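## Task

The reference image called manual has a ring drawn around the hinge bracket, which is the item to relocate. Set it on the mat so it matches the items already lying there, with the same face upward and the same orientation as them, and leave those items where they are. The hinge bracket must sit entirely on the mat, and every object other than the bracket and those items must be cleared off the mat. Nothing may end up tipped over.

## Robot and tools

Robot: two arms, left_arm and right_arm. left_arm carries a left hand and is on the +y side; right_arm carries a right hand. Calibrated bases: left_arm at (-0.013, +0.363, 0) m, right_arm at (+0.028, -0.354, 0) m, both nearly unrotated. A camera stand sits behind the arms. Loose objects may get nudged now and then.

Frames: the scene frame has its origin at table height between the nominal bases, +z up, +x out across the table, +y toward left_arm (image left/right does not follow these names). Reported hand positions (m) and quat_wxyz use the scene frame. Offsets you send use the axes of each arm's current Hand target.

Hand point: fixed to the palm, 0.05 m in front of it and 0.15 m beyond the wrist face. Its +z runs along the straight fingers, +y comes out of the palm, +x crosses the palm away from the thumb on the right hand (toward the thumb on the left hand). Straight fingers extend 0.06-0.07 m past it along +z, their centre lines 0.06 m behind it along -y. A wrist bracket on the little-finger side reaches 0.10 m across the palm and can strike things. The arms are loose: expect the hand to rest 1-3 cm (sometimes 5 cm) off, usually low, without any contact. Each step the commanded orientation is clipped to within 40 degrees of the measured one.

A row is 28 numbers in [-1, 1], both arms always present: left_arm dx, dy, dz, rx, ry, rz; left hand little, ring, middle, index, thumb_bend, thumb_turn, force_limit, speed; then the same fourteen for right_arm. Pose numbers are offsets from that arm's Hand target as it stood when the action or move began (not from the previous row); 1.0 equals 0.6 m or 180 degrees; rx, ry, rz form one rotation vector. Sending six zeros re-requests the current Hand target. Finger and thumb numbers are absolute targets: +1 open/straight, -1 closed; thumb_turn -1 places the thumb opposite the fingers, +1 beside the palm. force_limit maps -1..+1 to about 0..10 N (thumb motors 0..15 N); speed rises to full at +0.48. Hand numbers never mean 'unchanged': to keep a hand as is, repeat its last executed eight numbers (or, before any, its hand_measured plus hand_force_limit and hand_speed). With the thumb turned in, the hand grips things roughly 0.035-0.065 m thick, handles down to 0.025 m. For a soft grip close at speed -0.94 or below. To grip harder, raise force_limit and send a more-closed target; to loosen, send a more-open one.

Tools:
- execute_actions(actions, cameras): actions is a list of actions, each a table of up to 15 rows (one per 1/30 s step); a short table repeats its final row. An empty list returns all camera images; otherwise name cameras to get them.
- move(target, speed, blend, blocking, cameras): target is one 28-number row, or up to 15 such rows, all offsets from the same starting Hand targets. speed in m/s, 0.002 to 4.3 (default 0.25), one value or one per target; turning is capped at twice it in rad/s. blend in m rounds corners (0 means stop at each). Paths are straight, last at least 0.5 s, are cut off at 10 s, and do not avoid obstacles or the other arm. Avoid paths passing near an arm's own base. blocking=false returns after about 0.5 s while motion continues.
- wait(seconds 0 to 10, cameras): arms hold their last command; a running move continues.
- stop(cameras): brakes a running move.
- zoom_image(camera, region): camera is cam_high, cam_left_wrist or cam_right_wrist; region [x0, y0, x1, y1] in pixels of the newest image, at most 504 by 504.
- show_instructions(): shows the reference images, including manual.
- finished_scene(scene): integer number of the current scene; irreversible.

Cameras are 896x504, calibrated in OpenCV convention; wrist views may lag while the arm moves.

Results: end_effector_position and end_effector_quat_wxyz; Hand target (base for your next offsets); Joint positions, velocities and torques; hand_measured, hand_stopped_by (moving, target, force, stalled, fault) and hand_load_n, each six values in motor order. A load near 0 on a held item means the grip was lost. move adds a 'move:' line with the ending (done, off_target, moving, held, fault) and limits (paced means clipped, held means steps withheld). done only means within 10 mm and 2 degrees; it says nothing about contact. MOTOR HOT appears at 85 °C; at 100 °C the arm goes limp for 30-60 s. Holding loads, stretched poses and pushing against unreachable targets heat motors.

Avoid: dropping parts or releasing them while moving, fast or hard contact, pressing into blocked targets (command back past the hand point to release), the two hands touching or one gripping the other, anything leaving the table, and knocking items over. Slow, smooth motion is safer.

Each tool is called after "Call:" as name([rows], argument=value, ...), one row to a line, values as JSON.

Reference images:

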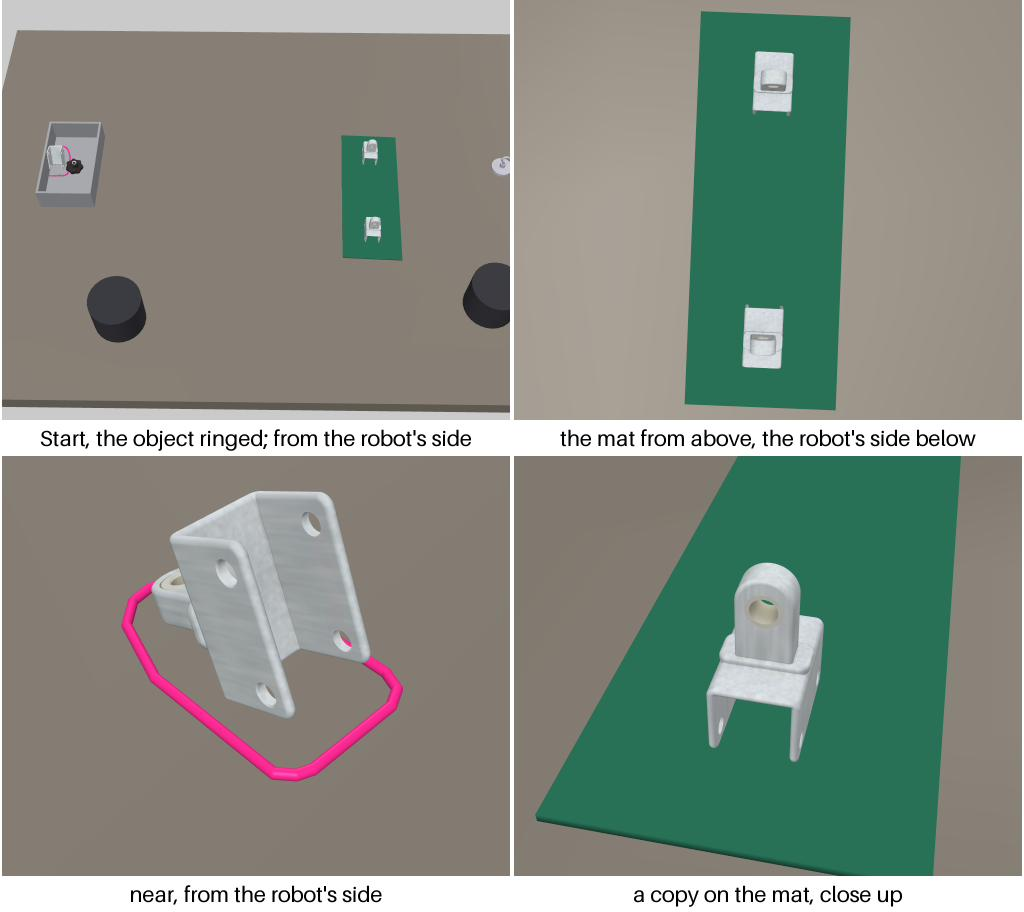

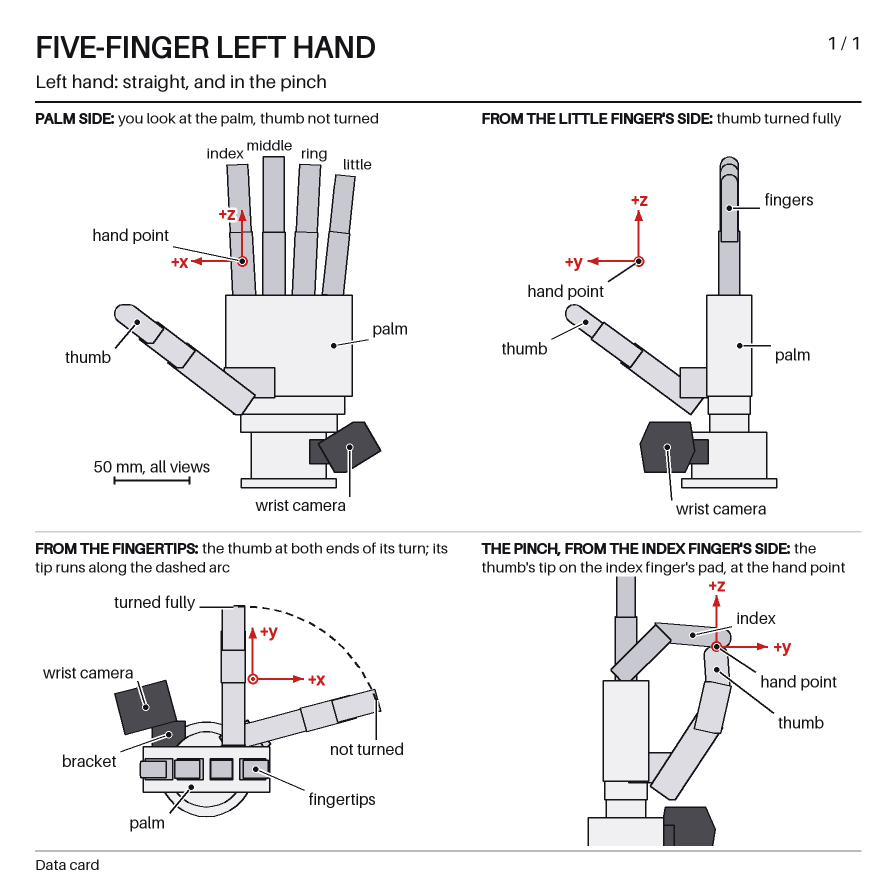

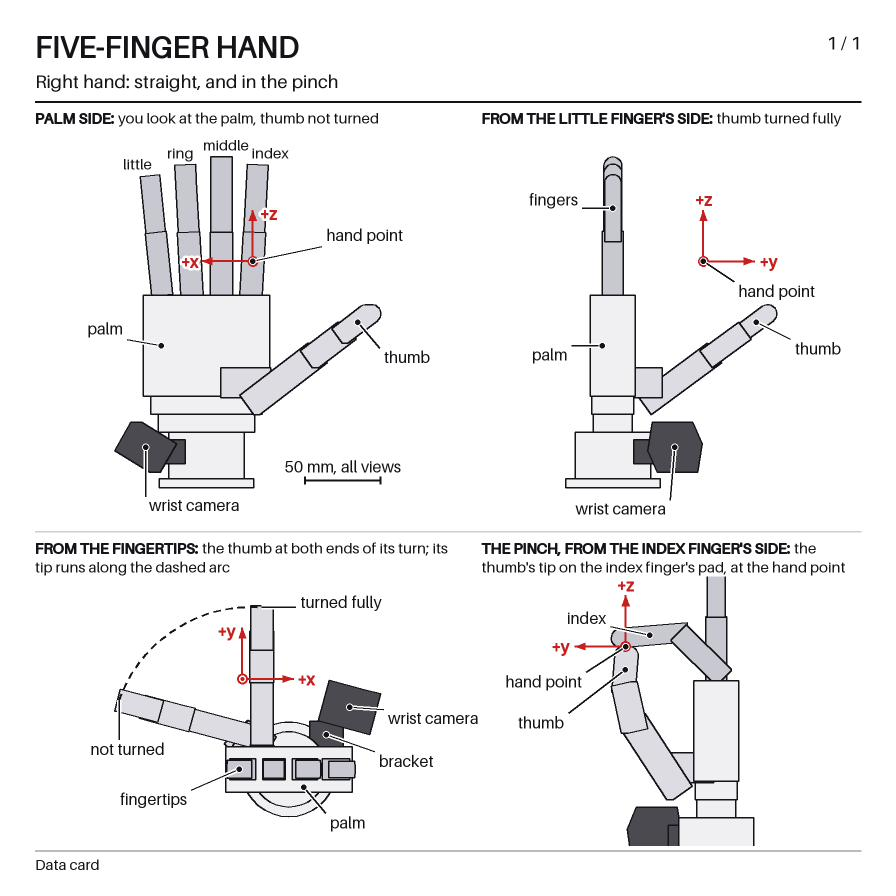

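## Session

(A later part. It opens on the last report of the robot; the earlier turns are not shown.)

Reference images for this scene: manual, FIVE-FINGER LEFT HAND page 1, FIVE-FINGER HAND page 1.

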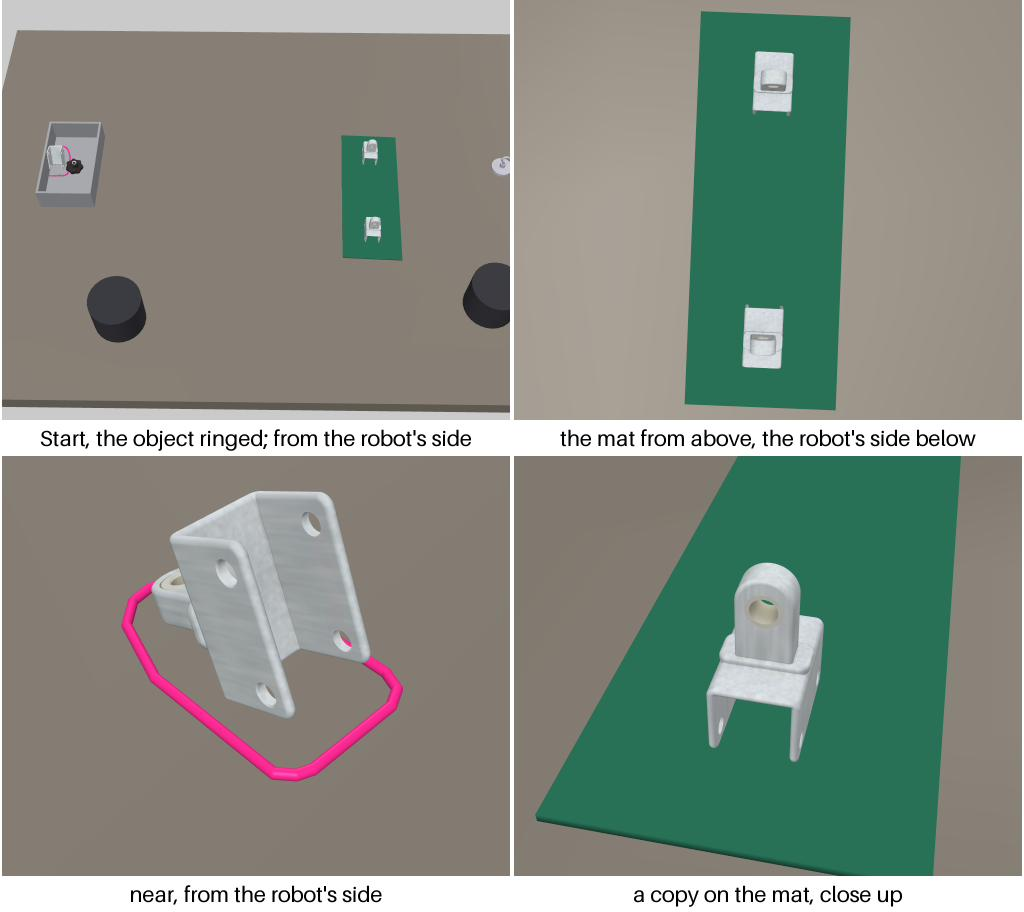

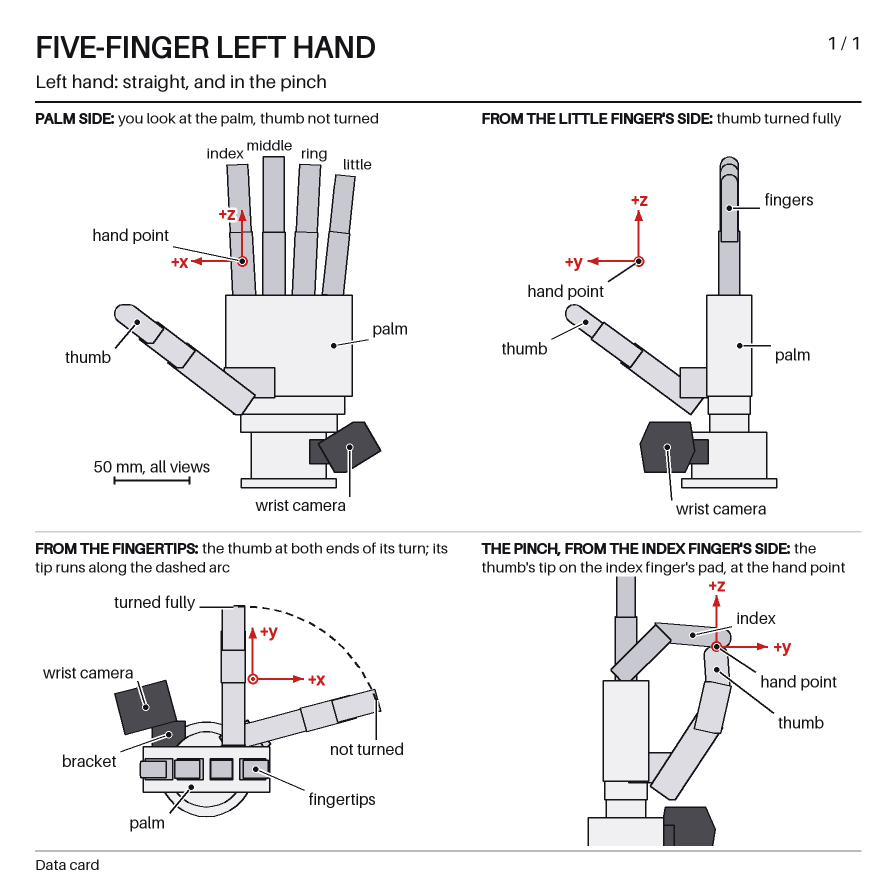

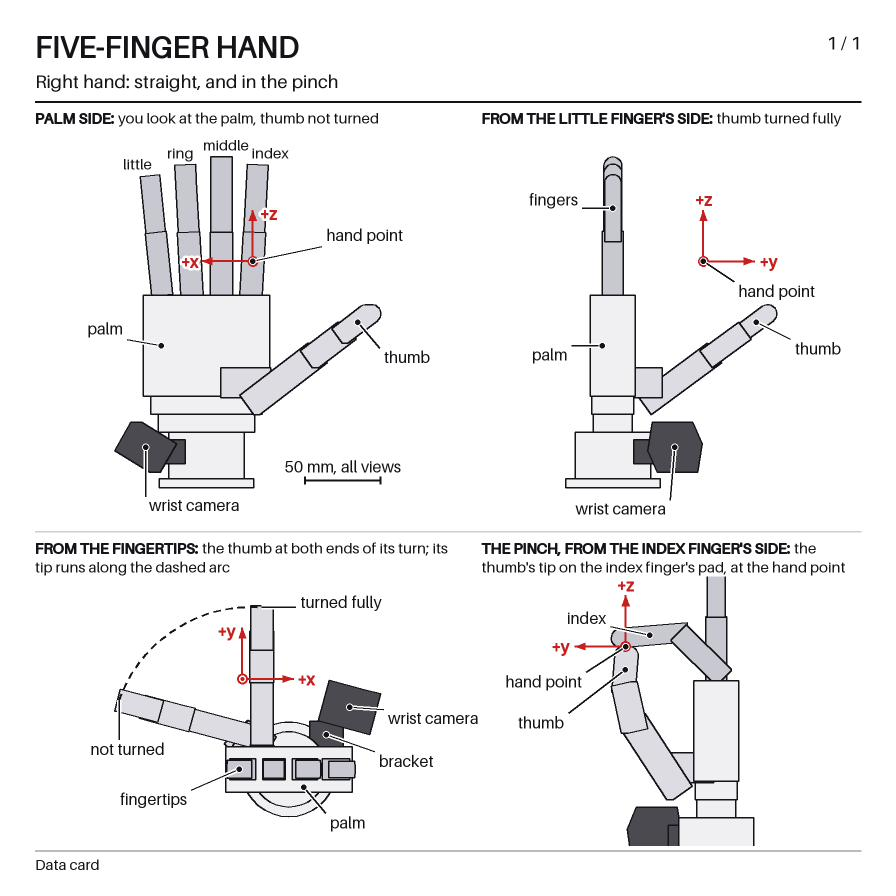

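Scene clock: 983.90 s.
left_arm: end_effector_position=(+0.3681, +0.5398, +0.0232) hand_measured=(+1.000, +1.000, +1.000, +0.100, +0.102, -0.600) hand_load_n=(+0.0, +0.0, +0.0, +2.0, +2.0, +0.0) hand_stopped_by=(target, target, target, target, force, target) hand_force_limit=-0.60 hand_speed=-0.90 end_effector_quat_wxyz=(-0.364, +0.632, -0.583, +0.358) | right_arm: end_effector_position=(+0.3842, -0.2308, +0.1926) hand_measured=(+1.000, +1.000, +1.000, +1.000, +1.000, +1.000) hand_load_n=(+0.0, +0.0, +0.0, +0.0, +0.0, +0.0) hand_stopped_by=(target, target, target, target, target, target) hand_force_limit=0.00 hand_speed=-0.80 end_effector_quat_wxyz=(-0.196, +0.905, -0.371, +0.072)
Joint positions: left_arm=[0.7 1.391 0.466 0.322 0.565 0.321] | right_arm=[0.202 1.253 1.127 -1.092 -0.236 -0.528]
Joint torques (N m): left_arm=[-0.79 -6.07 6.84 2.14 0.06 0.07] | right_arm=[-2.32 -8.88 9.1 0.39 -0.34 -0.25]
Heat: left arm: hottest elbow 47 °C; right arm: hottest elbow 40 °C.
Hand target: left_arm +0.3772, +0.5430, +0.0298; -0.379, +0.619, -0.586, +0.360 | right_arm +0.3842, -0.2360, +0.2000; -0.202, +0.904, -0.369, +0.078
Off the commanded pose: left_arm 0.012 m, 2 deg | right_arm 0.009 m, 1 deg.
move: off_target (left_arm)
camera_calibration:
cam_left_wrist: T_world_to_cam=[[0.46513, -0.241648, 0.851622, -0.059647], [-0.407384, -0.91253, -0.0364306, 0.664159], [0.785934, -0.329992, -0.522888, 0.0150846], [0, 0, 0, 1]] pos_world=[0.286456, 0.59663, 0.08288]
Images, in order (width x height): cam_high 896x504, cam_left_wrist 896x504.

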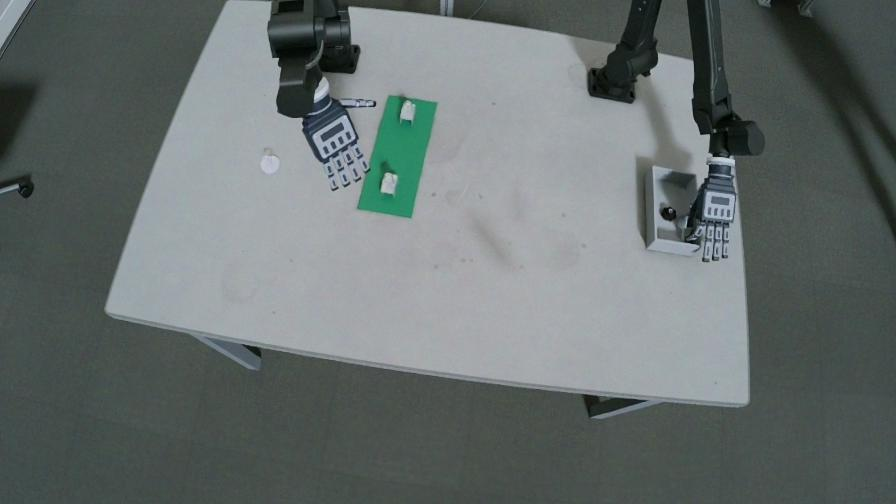

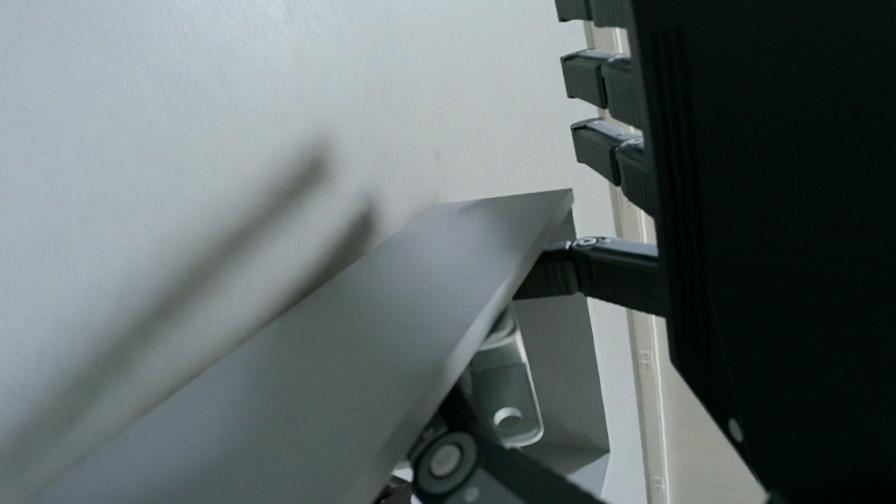

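Call:
move(target=[0,0,0,0,0,0,1,1,1,0.1,-0.4,-0.6,-0.2,-0.93,0,0,0,0,0,0,1,1,1,1,1,1,0.0,-0.8], cameras=["cam_left_wrist"])

Call:
zoom_image(camera="cam_left_wrist", region=[340, 240, 660, 504])

Scene clock: 998.17 s.
left_arm: end_effector_position=(+0.3701, +0.5337, +0.0233) hand_measured=(+1.000, +1.000, +1.000, +0.100, -0.394, -0.600) hand_load_n=(+0.0, +0.0, +0.0, +1.0, +2.0, +1.0) hand_stopped_by=(target, target, target, target, moving, target) hand_force_limit=-0.20 hand_speed=-0.93 end_effector_quat_wxyz=(-0.361, +0.628, -0.587, +0.362) | right_arm: end_effector_position=(+0.3842, -0.2308, +0.1926) hand_measured=(+1.000, +1.000, +1.000, +1.000, +1.000, +1.000) hand_load_n=(+0.0, +0.0, +0.0, +0.0, +0.0, +0.0) hand_stopped_by=(target, target, target, target, target, target) hand_force_limit=0.00 hand_speed=-0.80 end_effector_quat_wxyz=(-0.196, +0.905, -0.371, +0.072)
Joint positions: left_arm=[0.687 1.391 0.465 0.324 0.571 0.321] | right_arm=[0.202 1.253 1.127 -1.092 -0.236 -0.528]
Joint torques (N m): left_arm=[0.09 -6.36 6.8 1.95 0.02 0.09] | right_arm=[-2.26 -8.82 9.1 0.34 -0.34 -0.25]
Heat: left arm: hottest elbow 46 °C; right arm: hottest elbow 40 °C.
Hand target: left_arm +0.3772, +0.5430, +0.0298; -0.379, +0.619, -0.586, +0.360 | right_arm +0.3842, -0.2360, +0.2000; -0.202, +0.904, -0.369, +0.078
Off the commanded pose: left_arm 0.013 m, 2 deg | right_arm 0.009 m, 1 deg.
move: moving (left_arm; no rest 5 s after the path's end)
camera_calibration:
cam_left_wrist: T_world_to_cam=[[0.458943, -0.247394, 0.853327, -0.0567522], [-0.423121, -0.9054, -0.0349253, 0.661302], [0.781243, -0.345032, -0.520205, 0.0212519], [0, 0, 0, 1]] pos_world=[0.289254, 0.592035, 0.0825796]
Images, in order (width x height): cam_left_wrist 896x504.

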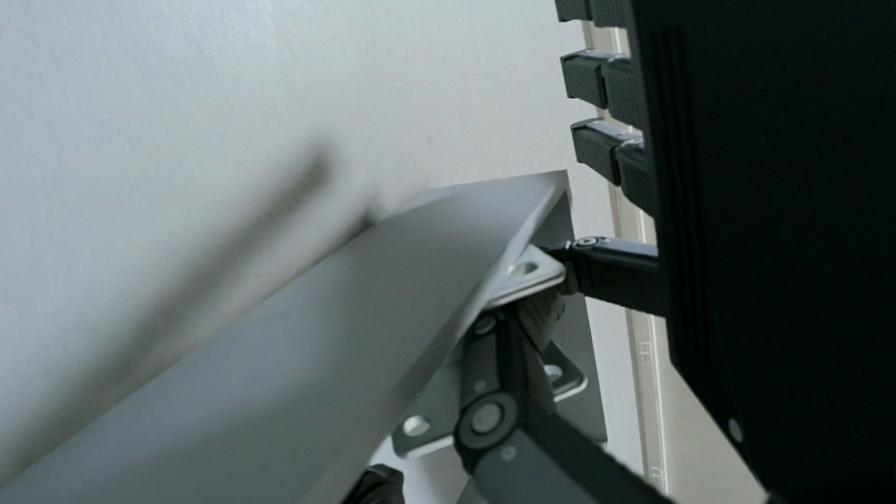

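Scaled by 1.575 from the camera's 896x504 image, which has a finer 1280x720 frame.

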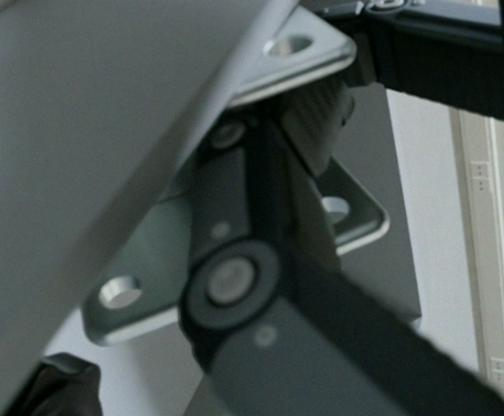

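Call:
wait(seconds=0.5, cameras=["cam_high","cam_left_wrist"])

Call:
zoom_image(camera="cam_high", region=[640, 140, 760, 270])

Call:
zoom_image(camera="cam_left_wrist", region=[380, 230, 620, 470])

Scene clock: 1010.50 s.
left_arm: end_effector_position=(+0.3701, +0.5337, +0.0233) hand_measured=(+1.000, +1.000, +1.000, +0.100, -0.400, -0.600) hand_load_n=(+0.0, +0.0, +0.0, +0.5, +1.5, +0.5) hand_stopped_by=(target, target, target, target, target, target) hand_force_limit=-0.20 hand_speed=-0.93 end_effector_quat_wxyz=(-0.361, +0.628, -0.587, +0.362) | right_arm: end_effector_position=(+0.3842, -0.2308, +0.1926) hand_measured=(+1.000, +1.000, +1.000, +1.000, +1.000, +1.000) hand_load_n=(+0.0, +0.0, +0.0, +0.0, +0.0, +0.0) hand_stopped_by=(target, target, target, target, target, target) hand_force_limit=0.00 hand_speed=-0.80 end_effector_quat_wxyz=(-0.196, +0.905, -0.371, +0.072)
Joint positions: left_arm=[0.687 1.391 0.465 0.324 0.571 0.321] | right_arm=[0.202 1.253 1.127 -1.092 -0.236 -0.528]
Joint torques (N m): left_arm=[-0.67 -6.36 6.95 2.07 0.01 0.1] | right_arm=[-2.26 -8.82 9.11 0.38 -0.34 -0.24]
Heat: left arm: hottest elbow 46 °C; right arm: hottest elbow 40 °C.
Hand target: left_arm +0.3772, +0.5430, +0.0298; -0.379, +0.619, -0.586, +0.360 | right_arm +0.3842, -0.2360, +0.2000; -0.202, +0.904, -0.369, +0.078
Off the commanded pose: left_arm 0.013 m, 2 deg | right_arm 0.009 m, 1 deg.
wait: 0.50 s; at rest from the start
camera_calibration:
cam_left_wrist: T_world_to_cam=[[0.458943, -0.247394, 0.853327, -0.0567522], [-0.423121, -0.9054, -0.0349253, 0.661302], [0.781243, -0.345032, -0.520205, 0.0212519], [0, 0, 0, 1]] pos_world=[0.289254, 0.592035, 0.0825796]
Images, in order (width x height): cam_high 896x504, cam_left_wrist 896x504.

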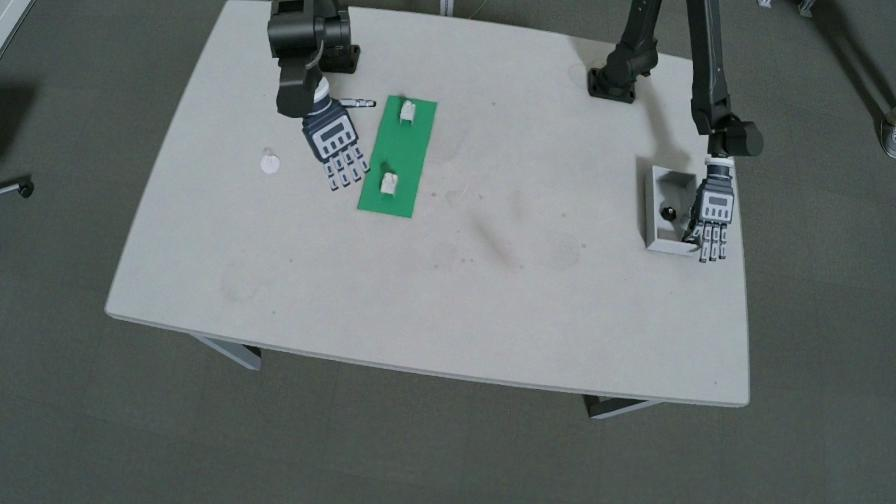

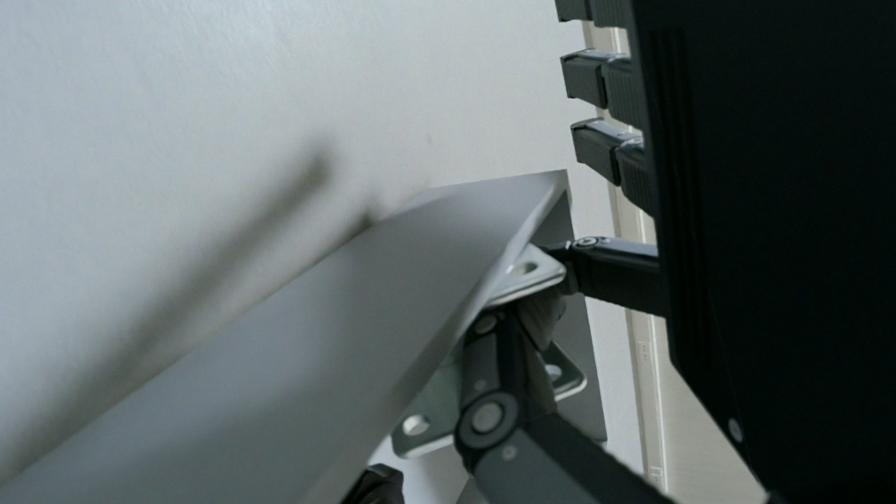

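Scaled by 3.877 from the camera's 896x504 image, which has a finer 1280x720 frame.

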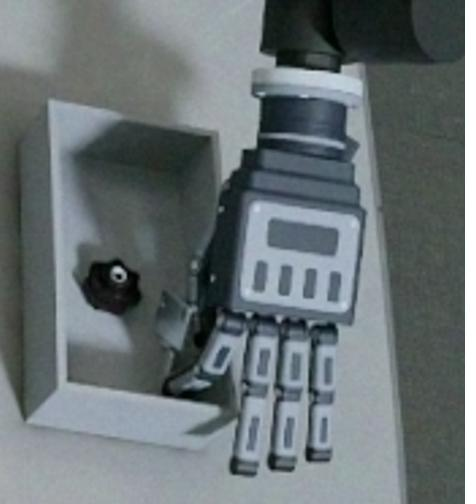

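Scaled by 2.100 from the camera's 896x504 image, which has a finer 1280x720 frame.

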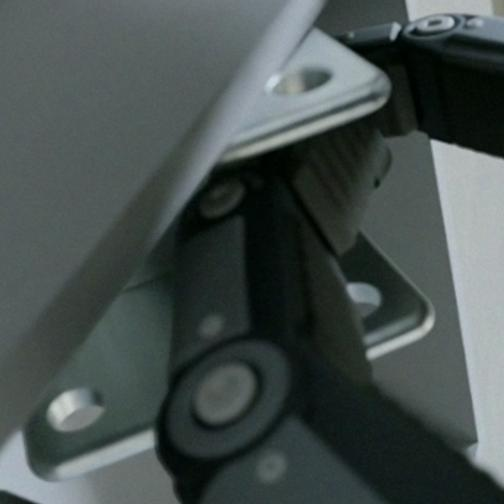

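Call:
execute_actions(actions=[], cameras=["cam_high", "cam_left_wrist"])

Call:
zoom_image(camera="cam_left_wrist", region=[350, 180, 700, 500])

Call:
zoom_image(camera="cam_high", region=[640, 240, 800, 340])

Scene clock: 1075.37 s.
left_arm: end_effector_position=(+0.3701, +0.5337, +0.0233) hand_measured=(+1.000, +1.000, +1.000, +0.100, -0.400, -0.600) hand_load_n=(-0.5, -0.5, +0.0, +0.5, +1.0, +0.5) hand_stopped_by=(target, target, target, target, target, target) hand_force_limit=-0.20 hand_speed=-0.93 end_effector_quat_wxyz=(-0.361, +0.628, -0.587, +0.362) | right_arm: end_effector_position=(+0.3842, -0.2308, +0.1926) hand_measured=(+1.000, +1.000, +1.000, +1.000, +1.000, +1.000) hand_load_n=(+0.0, +0.0, +0.5, +0.0, +0.0, +0.0) hand_stopped_by=(target, target, target, target, target, target) hand_force_limit=0.00 hand_speed=-0.80 end_effector_quat_wxyz=(-0.196, +0.905, -0.371, +0.072)
Joint positions: left_arm=[0.687 1.391 0.465 0.324 0.571 0.321] | right_arm=[0.202 1.253 1.127 -1.092 -0.236 -0.528]
Joint velocities: within noise
Joint torques (N m): left_arm=[-0.38 -5.77 6.91 2.09 0.04 0.04] | right_arm=[-2.2 -8.88 9.09 0.36 -0.34 -0.25]
Motor temperatures (°C): left_arm=[25 29 46 28 29 26] | right_arm=[26 29 40 29 27 26]
Heat: left arm: hottest elbow 46 °C; right arm: hottest elbow 40 °C.
Hand target: left_arm +0.3772, +0.5430, +0.0298; -0.379, +0.619, -0.586, +0.360 | right_arm +0.3842, -0.2360, +0.2000; -0.202, +0.904, -0.369, +0.078
Off the commanded pose: left_arm 0.013 m, 2 deg | right_arm 0.009 m, 1 deg.
camera_calibration:
cam_left_wrist: T_world_to_cam=[[0.458943, -0.247394, 0.853327, -0.0567522], [-0.423121, -0.9054, -0.0349253, 0.661302], [0.781243, -0.345032, -0.520205, 0.0212519], [0, 0, 0, 1]] pos_world=[0.289254, 0.592035, 0.0825796]
Images, in order (width x height): cam_high 896x504, cam_left_wrist 896x504.

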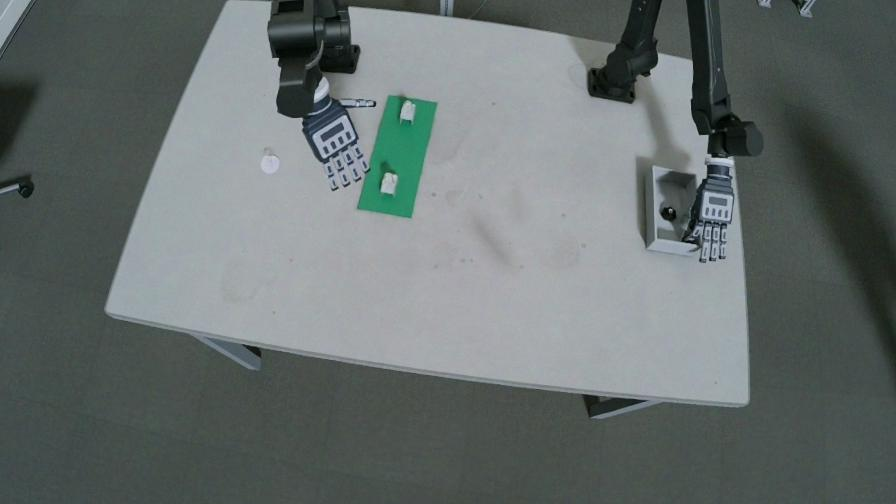

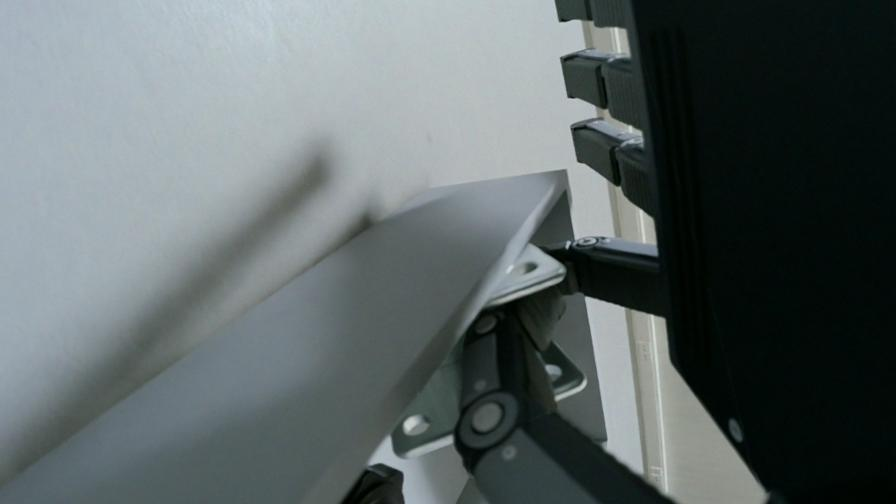

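Scaled by 1.440 from the camera's 896x504 image, which has a finer 1280x720 frame.

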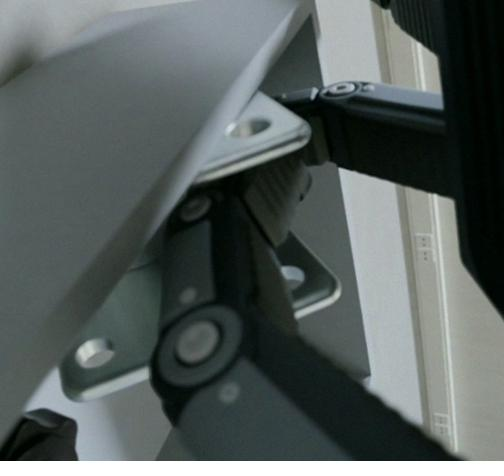

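Scaled by 3.150 from the camera's 896x504 image, which has a finer 1280x720 frame.

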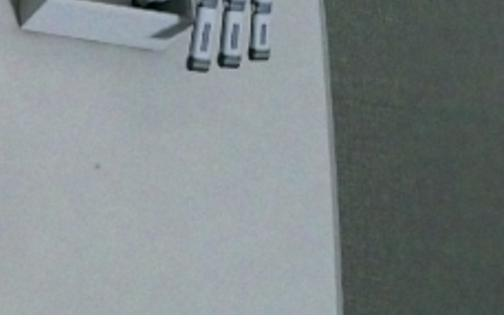

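Call:
zoom_image(camera="cam_high", region=[640, 150, 760, 270])

Scaled by 4.200 from the camera's 896x504 image, which has a finer 1280x720 frame.

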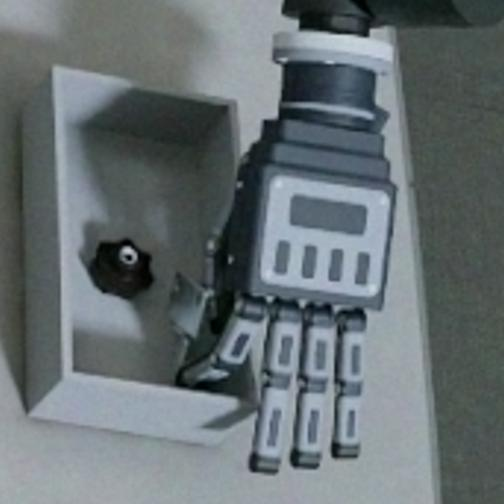

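Call:
execute_actions([
  [[0,0,0,0,0,0,1,1,1,0.1,0.15,-0.6,-0.2,-0.7,0,0,0,0,0,0,1,1,1,1,1,1,0.0,-0.8]],
  [[0,0,0,0,0,0,1,1,1,0.1,0.15,-0.6,-0.2,-0.7,0,0,0,0,0,0,1,1,1,1,1,1,0.0,-0.8]],
], cameras=["cam_high","cam_left_wrist"])

Call:
zoom_image(camera="cam_left_wrist", region=[350, 180, 700, 500])

Call:
zoom_image(camera="cam_high", region=[640, 160, 740, 260])

Scene clock: 1410.73 s.
left_arm: end_effector_position=(+0.3711, +0.5358, +0.0242) hand_measured=(+1.000, +1.000, +1.000, +0.100, +0.150, -0.600) hand_load_n=(+0.0, +0.0, +0.0, -0.5, +0.0, +0.0) hand_stopped_by=(target, target, target, target, target, target) hand_force_limit=-0.20 hand_speed=-0.70 end_effector_quat_wxyz=(-0.365, +0.627, -0.586, +0.360) | right_arm: end_effector_position=(+0.3842, -0.2308, +0.1926) hand_measured=(+1.000, +1.000, +1.000, +1.000, +1.000, +1.000) hand_load_n=(+0.0, +0.0, +0.0, +0.0, +0.0, +0.0) hand_stopped_by=(target, target, target, target, target, target) hand_force_limit=0.00 hand_speed=-0.80 end_effector_quat_wxyz=(-0.196, +0.905, -0.371, +0.072)
Joint positions: left_arm=[0.687 1.391 0.466 0.328 0.565 0.321] | right_arm=[0.202 1.253 1.127 -1.092 -0.236 -0.528]
Joint torques (N m): left_arm=[0.09 -6.24 6.97 1.99 0.01 0.07] | right_arm=[-2.26 -8.82 9.11 0.38 -0.34 -0.26]
Heat: left arm: hottest elbow 44 °C; right arm: hottest elbow 40 °C.
Hand target: left_arm +0.3772, +0.5430, +0.0298; -0.379, +0.619, -0.586, +0.360 | right_arm +0.3842, -0.2360, +0.2000; -0.202, +0.904, -0.369, +0.078
Off the commanded pose: left_arm 0.011 m, 2 deg | right_arm 0.009 m, 1 deg.
camera_calibration:
cam_left_wrist: T_world_to_cam=[[0.458099, -0.250679, 0.852822, -0.0553835], [-0.41838, -0.907302, -0.0419573, 0.663201], [0.784285, -0.337583, -0.520513, 0.0165609], [0, 0, 0, 1]] pos_world=[0.289853, 0.593431, 0.0836786]
Images, in order (width x height): cam_high 896x504, cam_left_wrist 896x504.

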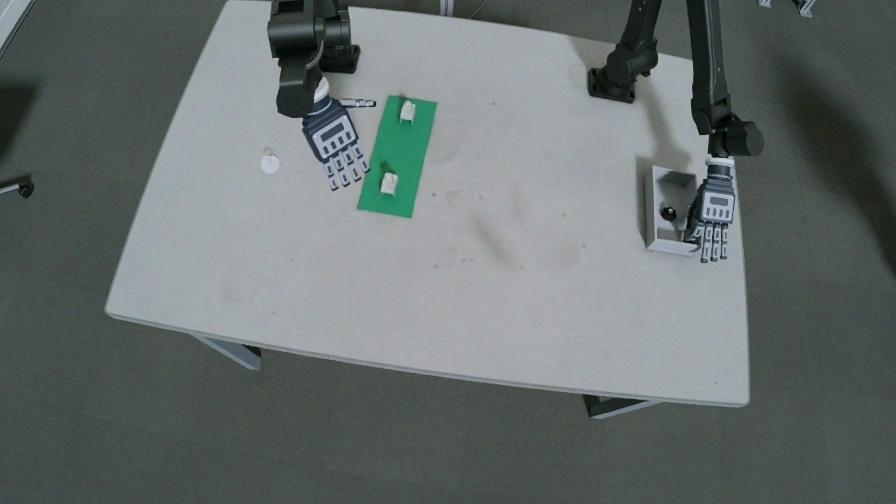

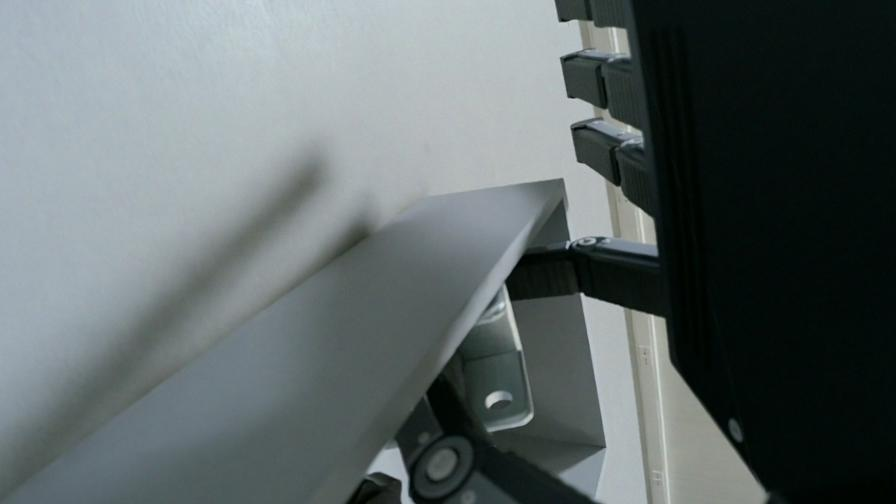

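Scaled by 1.440 from the camera's 896x504 image, which has a finer 1280x720 frame.

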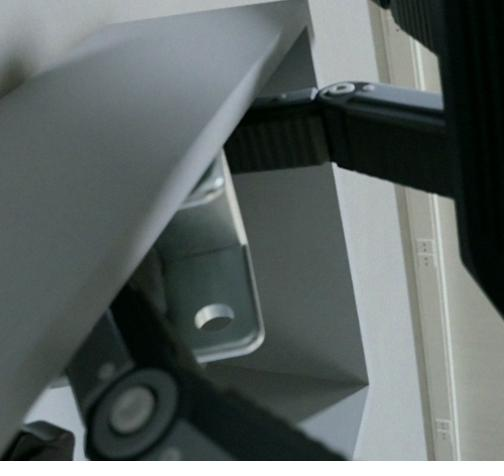

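Scaled by 5.040 from the camera's 896x504 image, which has a finer 1280x720 frame.

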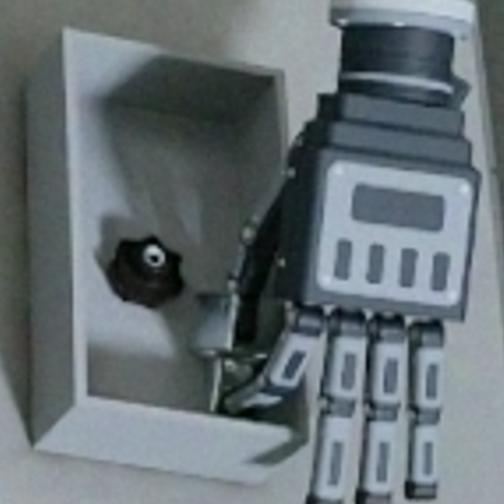

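Call:
move(target=[0.014,0,0,0,0,0,1,1,1,0.14,0.15,-0.55,-0.3,-0.93,0,0,0,0,0,0,1,1,1,1,1,1,0.0,-0.8], speed=0.03)

Call:
execute_actions([
  [[0,0,0,0,0,0,1,1,1,0.0,0.15,-0.55,-0.5,-0.93,0,0,0,0,0,0,1,1,1,1,1,1,0.0,-0.8]],
  [[0,0,0,0,0,0,1,1,1,0.0,0.15,-0.55,-0.5,-0.93,0,0,0,0,0,0,1,1,1,1,1,1,0.0,-0.8]],
  [[0,0,0,0,0,0,1,1,1,0.0,0.15,-0.55,-0.5,-0.93,0,0,0,0,0,0,1,1,1,1,1,1,0.0,-0.8]],
  [[0,0,0,0,0,0,1,1,1,0.0,0.15,-0.55,-0.5,-0.93,0,0,0,0,0,0,1,1,1,1,1,1,0.0,-0.8]],
], cameras=["cam_high"])

Call:
zoom_image(camera="cam_high", region=[660, 190, 740, 270])

Scene clock: 1425.77 s.
left_arm: end_effector_position=(+0.3715, +0.5364, +0.0230) hand_measured=(+1.000, +1.000, +1.000, +0.140, +0.150, -0.550) hand_load_n=(+0.0, +0.0, +0.0, +0.0, +0.5, +0.0) hand_stopped_by=(target, target, target, target, target, target) hand_force_limit=-0.30 hand_speed=-0.93 end_effector_quat_wxyz=(-0.369, +0.628, -0.586, +0.355) | right_arm: end_effector_position=(+0.3842, -0.2308, +0.1926) hand_measured=(+1.000, +1.000, +1.000, +1.000, +1.000, +1.000) hand_load_n=(+0.0, +0.0, +0.0, +0.0, +0.0, +0.0) hand_stopped_by=(target, target, target, target, target, target) hand_force_limit=0.00 hand_speed=-0.80 end_effector_quat_wxyz=(-0.196, +0.905, -0.371, +0.072)
Joint positions: left_arm=[0.681 1.391 0.462 0.339 0.548 0.321] | right_arm=[0.202 1.253 1.127 -1.092 -0.236 -0.528]
Joint torques (N m): left_arm=[-1.14 -7.18 5.96 1.92 -0.02 -0.09] | right_arm=[-2.26 -8.94 9.13 0.4 -0.34 -0.25]
Heat: left arm: hottest elbow 44 °C; right arm: hottest elbow 40 °C.
Hand target: left_arm +0.3777, +0.5346, +0.0298; -0.379, +0.619, -0.586, +0.360 | right_arm +0.3842, -0.2360, +0.2000; -0.202, +0.904, -0.369, +0.078
Off the commanded pose: left_arm 0.009 m, 2 deg | right_arm 0.009 m, 1 deg.
move: done

Scene clock: 1428.07 s.
left_arm: end_effector_position=(+0.3718, +0.5357, +0.0231) hand_measured=(+1.000, +1.000, +1.000, +0.088, +0.150, -0.550) hand_load_n=(+0.0, +0.0, +0.0, +2.5, +1.5, +0.5) hand_stopped_by=(target, target, target, force, target, target) hand_force_limit=-0.50 hand_speed=-0.93 end_effector_quat_wxyz=(-0.369, +0.628, -0.586, +0.356) | right_arm: end_effector_position=(+0.3842, -0.2308, +0.1926) hand_measured=(+1.000, +1.000, +1.000, +1.000, +1.000, +1.000) hand_load_n=(+0.0, +0.0, +0.0, +0.0, +0.0, +0.0) hand_stopped_by=(target, target, target, target, target, target) hand_force_limit=0.00 hand_speed=-0.80 end_effector_quat_wxyz=(-0.196, +0.905, -0.371, +0.072)
Joint positions: left_arm=[0.68 1.391 0.462 0.339 0.548 0.32] | right_arm=[0.202 1.253 1.127 -1.092 -0.236 -0.528]
Joint torques (N m): left_arm=[-0.44 -7.06 6.11 1.92 -0.03 -0.08] | right_arm=[-2.26 -8.88 9.11 0.34 -0.35 -0.25]
Heat: left arm: hottest elbow 44 °C; right arm: hottest elbow 40 °C.
Hand target: left_arm +0.3777, +0.5346, +0.0298; -0.379, +0.619, -0.586, +0.360 | right_arm +0.3842, -0.2360, +0.2000; -0.202, +0.904, -0.369, +0.078
Off the commanded pose: left_arm 0.009 m, 2 deg | right_arm 0.009 m, 1 deg.
Images, in order (width x height): cam_high 896x504.

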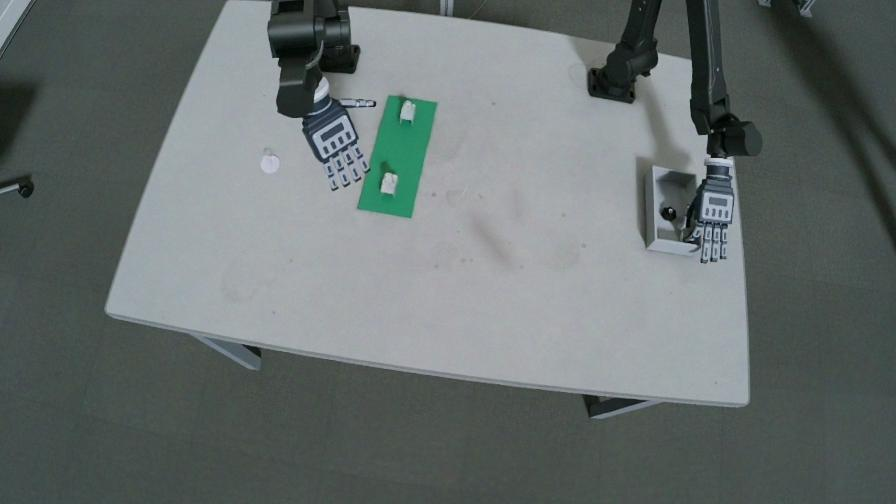

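Scaled by 6.300 from the camera's 896x504 image, which has a finer 1280x720 frame.

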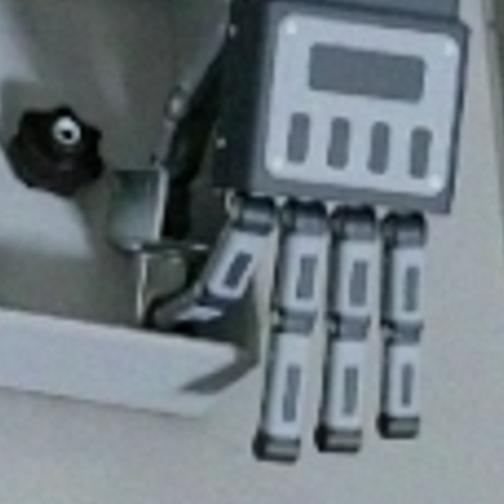

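Call:
execute_actions([
  [[0,0,0,0,0,0,1,1,1,-0.1,0.15,-0.55,-0.2,-0.93,0,0,0,0,0,0,1,1,1,1,1,1,0.0,-0.8]],
  [[0,0,0,0,0,0,1,1,1,-0.1,0.15,-0.55,-0.2,-0.93,0,0,0,0,0,0,1,1,1,1,1,1,0.0,-0.8]],
  [[0,0,0,0,0,0,1,1,1,-0.1,0.15,-0.55,-0.2,-0.93,0,0,0,0,0,0,1,1,1,1,1,1,0.0,-0.8]],
], cameras=["cam_left_wrist"])

Scene clock: 1444.00 s.
left_arm: end_effector_position=(+0.3723, +0.5353, +0.0233) hand_measured=(+1.000, +1.000, +1.000, +0.070, +0.150, -0.550) hand_load_n=(+0.0, +0.0, +0.0, +3.5, +2.0, +0.5) hand_stopped_by=(target, target, target, force, target, target) hand_force_limit=-0.20 hand_speed=-0.93 end_effector_quat_wxyz=(-0.369, +0.627, -0.586, +0.356) | right_arm: end_effector_position=(+0.3842, -0.2308, +0.1926) hand_measured=(+1.000, +1.000, +1.000, +1.000, +1.000, +1.000) hand_load_n=(+0.0, +0.0, +0.0, +0.0, +0.0, +0.0) hand_stopped_by=(target, target, target, target, target, target) hand_force_limit=0.00 hand_speed=-0.80 end_effector_quat_wxyz=(-0.196, +0.905, -0.371, +0.072)
Joint positions: left_arm=[0.678 1.391 0.462 0.34 0.548 0.32] | right_arm=[0.202 1.253 1.127 -1.092 -0.236 -0.528]
Joint torques (N m): left_arm=[-0.79 -7.06 6.23 1.72 -0.05 -0.01] | right_arm=[-2.26 -8.82 9.09 0.38 -0.34 -0.25]
Heat: left arm: hottest elbow 44 °C; right arm: hottest elbow 40 °C.
Hand target: left_arm +0.3777, +0.5346, +0.0298; -0.379, +0.619, -0.586, +0.360 | right_arm +0.3842, -0.2360, +0.2000; -0.202, +0.904, -0.369, +0.078
Off the commanded pose: left_arm 0.008 m, 2 deg | right_arm 0.009 m, 1 deg.
camera_calibration:
cam_left_wrist: T_world_to_cam=[[0.459549, -0.257366, 0.850046, -0.0522396], [-0.413379, -0.909087, -0.0517619, 0.662399], [0.786087, -0.327604, -0.524159, 0.00912827], [0, 0, 0, 1]] pos_world=[0.290653, 0.591724, 0.0834778]
Images, in order (width x height): cam_left_wrist 896x504.

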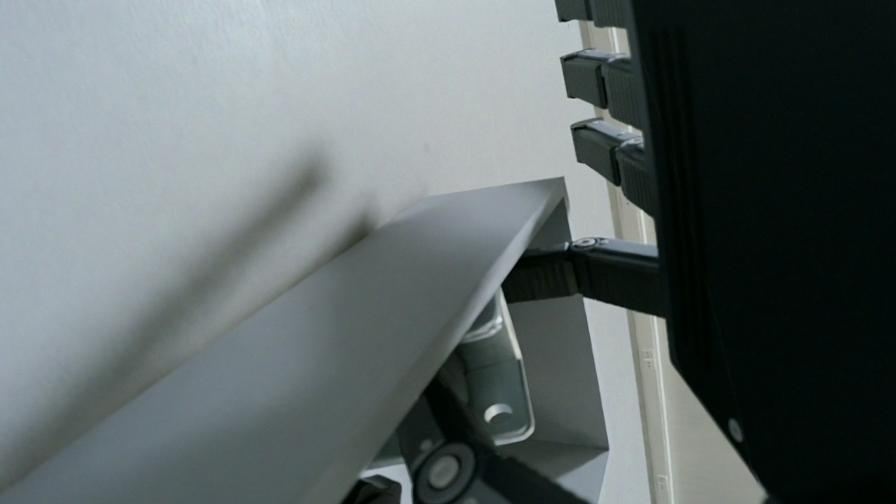

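Call:
execute_actions([
  [[0,0,0,0,0,0,1,1,1,-0.11,0.15,-0.55,0.1,-0.93,0,0,0,0,0,0,1,1,1,1,1,1,0.0,-0.8]],
  [[0,0,0,0,0,0,1,1,1,-0.11,0.15,-0.55,0.1,-0.93,0,0,0,0,0,0,1,1,1,1,1,1,0.0,-0.8]],
  [[0,0,0,0,0,0,1,1,1,-0.11,0.15,-0.55,0.1,-0.93,0,0,0,0,0,0,1,1,1,1,1,1,0.0,-0.8]],
])

Call:
move(target=[0,-0.03,-0.015,0,0,0,1,1,1,-0.11,0.15,-0.55,0.1,-0.93,0,0,0,0,0,0,1,1,1,1,1,1,0.0,-0.8], speed=0.02, cameras=["cam_left_wrist"])

Scene clock: 1454.60 s.
left_arm: end_effector_position=(+0.3728, +0.5347, +0.0237) hand_measured=(+1.000, +1.000, +1.000, +0.046, +0.150, -0.550) hand_load_n=(+0.0, -0.5, +0.0, +5.0, +3.5, +0.0) hand_stopped_by=(target, target, target, force, target, target) hand_force_limit=0.10 hand_speed=-0.93 end_effector_quat_wxyz=(-0.369, +0.627, -0.586, +0.357) | right_arm: end_effector_position=(+0.3842, -0.2308, +0.1926) hand_measured=(+1.000, +1.000, +1.000, +1.000, +1.000, +1.000) hand_load_n=(+0.0, +0.0, +0.0, +0.0, +0.0, +0.0) hand_stopped_by=(target, target, target, target, target, target) hand_force_limit=0.00 hand_speed=-0.80 end_effector_quat_wxyz=(-0.196, +0.905, -0.371, +0.072)
Joint positions: left_arm=[0.677 1.391 0.462 0.342 0.548 0.317] | right_arm=[0.202 1.253 1.127 -1.092 -0.236 -0.528]
Joint torques (N m): left_arm=[-1.26 -6.95 6.32 1.78 0 -0.02] | right_arm=[-2.26 -8.88 9.06 0.36 -0.34 -0.25]
Heat: left arm: hottest elbow 43 °C; right arm: hottest elbow 40 °C.
Hand target: left_arm +0.3777, +0.5346, +0.0298; -0.379, +0.619, -0.586, +0.360 | right_arm +0.3842, -0.2360, +0.2000; -0.202, +0.904, -0.369, +0.078
Off the commanded pose: left_arm 0.008 m, 2 deg | right_arm 0.009 m, 1 deg.

Scene clock: 1456.43 s.
left_arm: end_effector_position=(+0.3682, +0.5324, +0.0344) hand_measured=(+1.000, +1.000, +1.000, +0.046, +0.150, -0.550) hand_load_n=(+0.0, +0.0, +0.0, +0.0, +0.0, +0.0) hand_stopped_by=(target, target, target, force, target, target) hand_force_limit=0.10 hand_speed=-0.93 end_effector_quat_wxyz=(-0.368, +0.629, -0.585, +0.355) | right_arm: end_effector_position=(+0.3842, -0.2308, +0.1926) hand_measured=(+1.000, +1.000, +1.000, +1.000, +1.000, +1.000) hand_load_n=(+0.0, +0.0, +0.0, +0.0, +0.0, +0.0) hand_stopped_by=(target, target, target, target, target, target) hand_force_limit=0.00 hand_speed=-0.80 end_effector_quat_wxyz=(-0.196, +0.905, -0.371, +0.072)
Joint positions: left_arm=[0.678 1.339 0.46 0.288 0.545 0.317] | right_arm=[0.202 1.253 1.127 -1.092 -0.236 -0.528]
Joint torques (N m): left_arm=[-0.62 -7.47 8.09 0.53 0.05 0.01] | right_arm=[-2.26 -8.94 9.13 0.38 -0.34 -0.25]
Heat: left arm: hottest elbow 43 °C; right arm: hottest elbow 40 °C.
Hand target: left_arm +0.3778, +0.5346, +0.0499; -0.379, +0.619, -0.586, +0.360 | right_arm +0.3842, -0.2360, +0.2000; -0.202, +0.904, -0.369, +0.078
Off the commanded pose: left_arm 0.018 m, 2 deg | right_arm 0.009 m, 1 deg.
move: off_target (left_arm)
camera_calibration:
cam_left_wrist: T_world_to_cam=[[0.462322, -0.253562, 0.849685, -0.063564], [-0.409898, -0.910826, -0.0487785, 0.658297], [0.786284, -0.325733, -0.52503, 0.0161104], [0, 0, 0, 1]] pos_world=[0.286554, 0.588724, 0.0945785]
Images, in order (width x height): cam_left_wrist 896x504.

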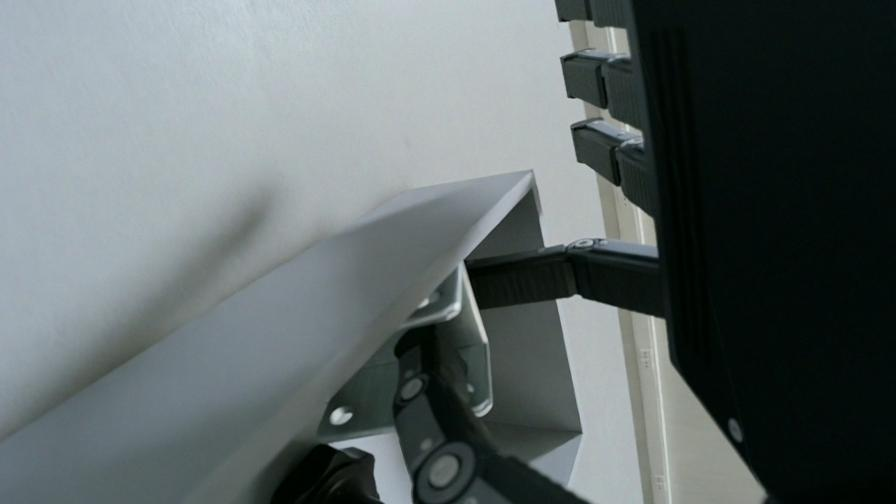

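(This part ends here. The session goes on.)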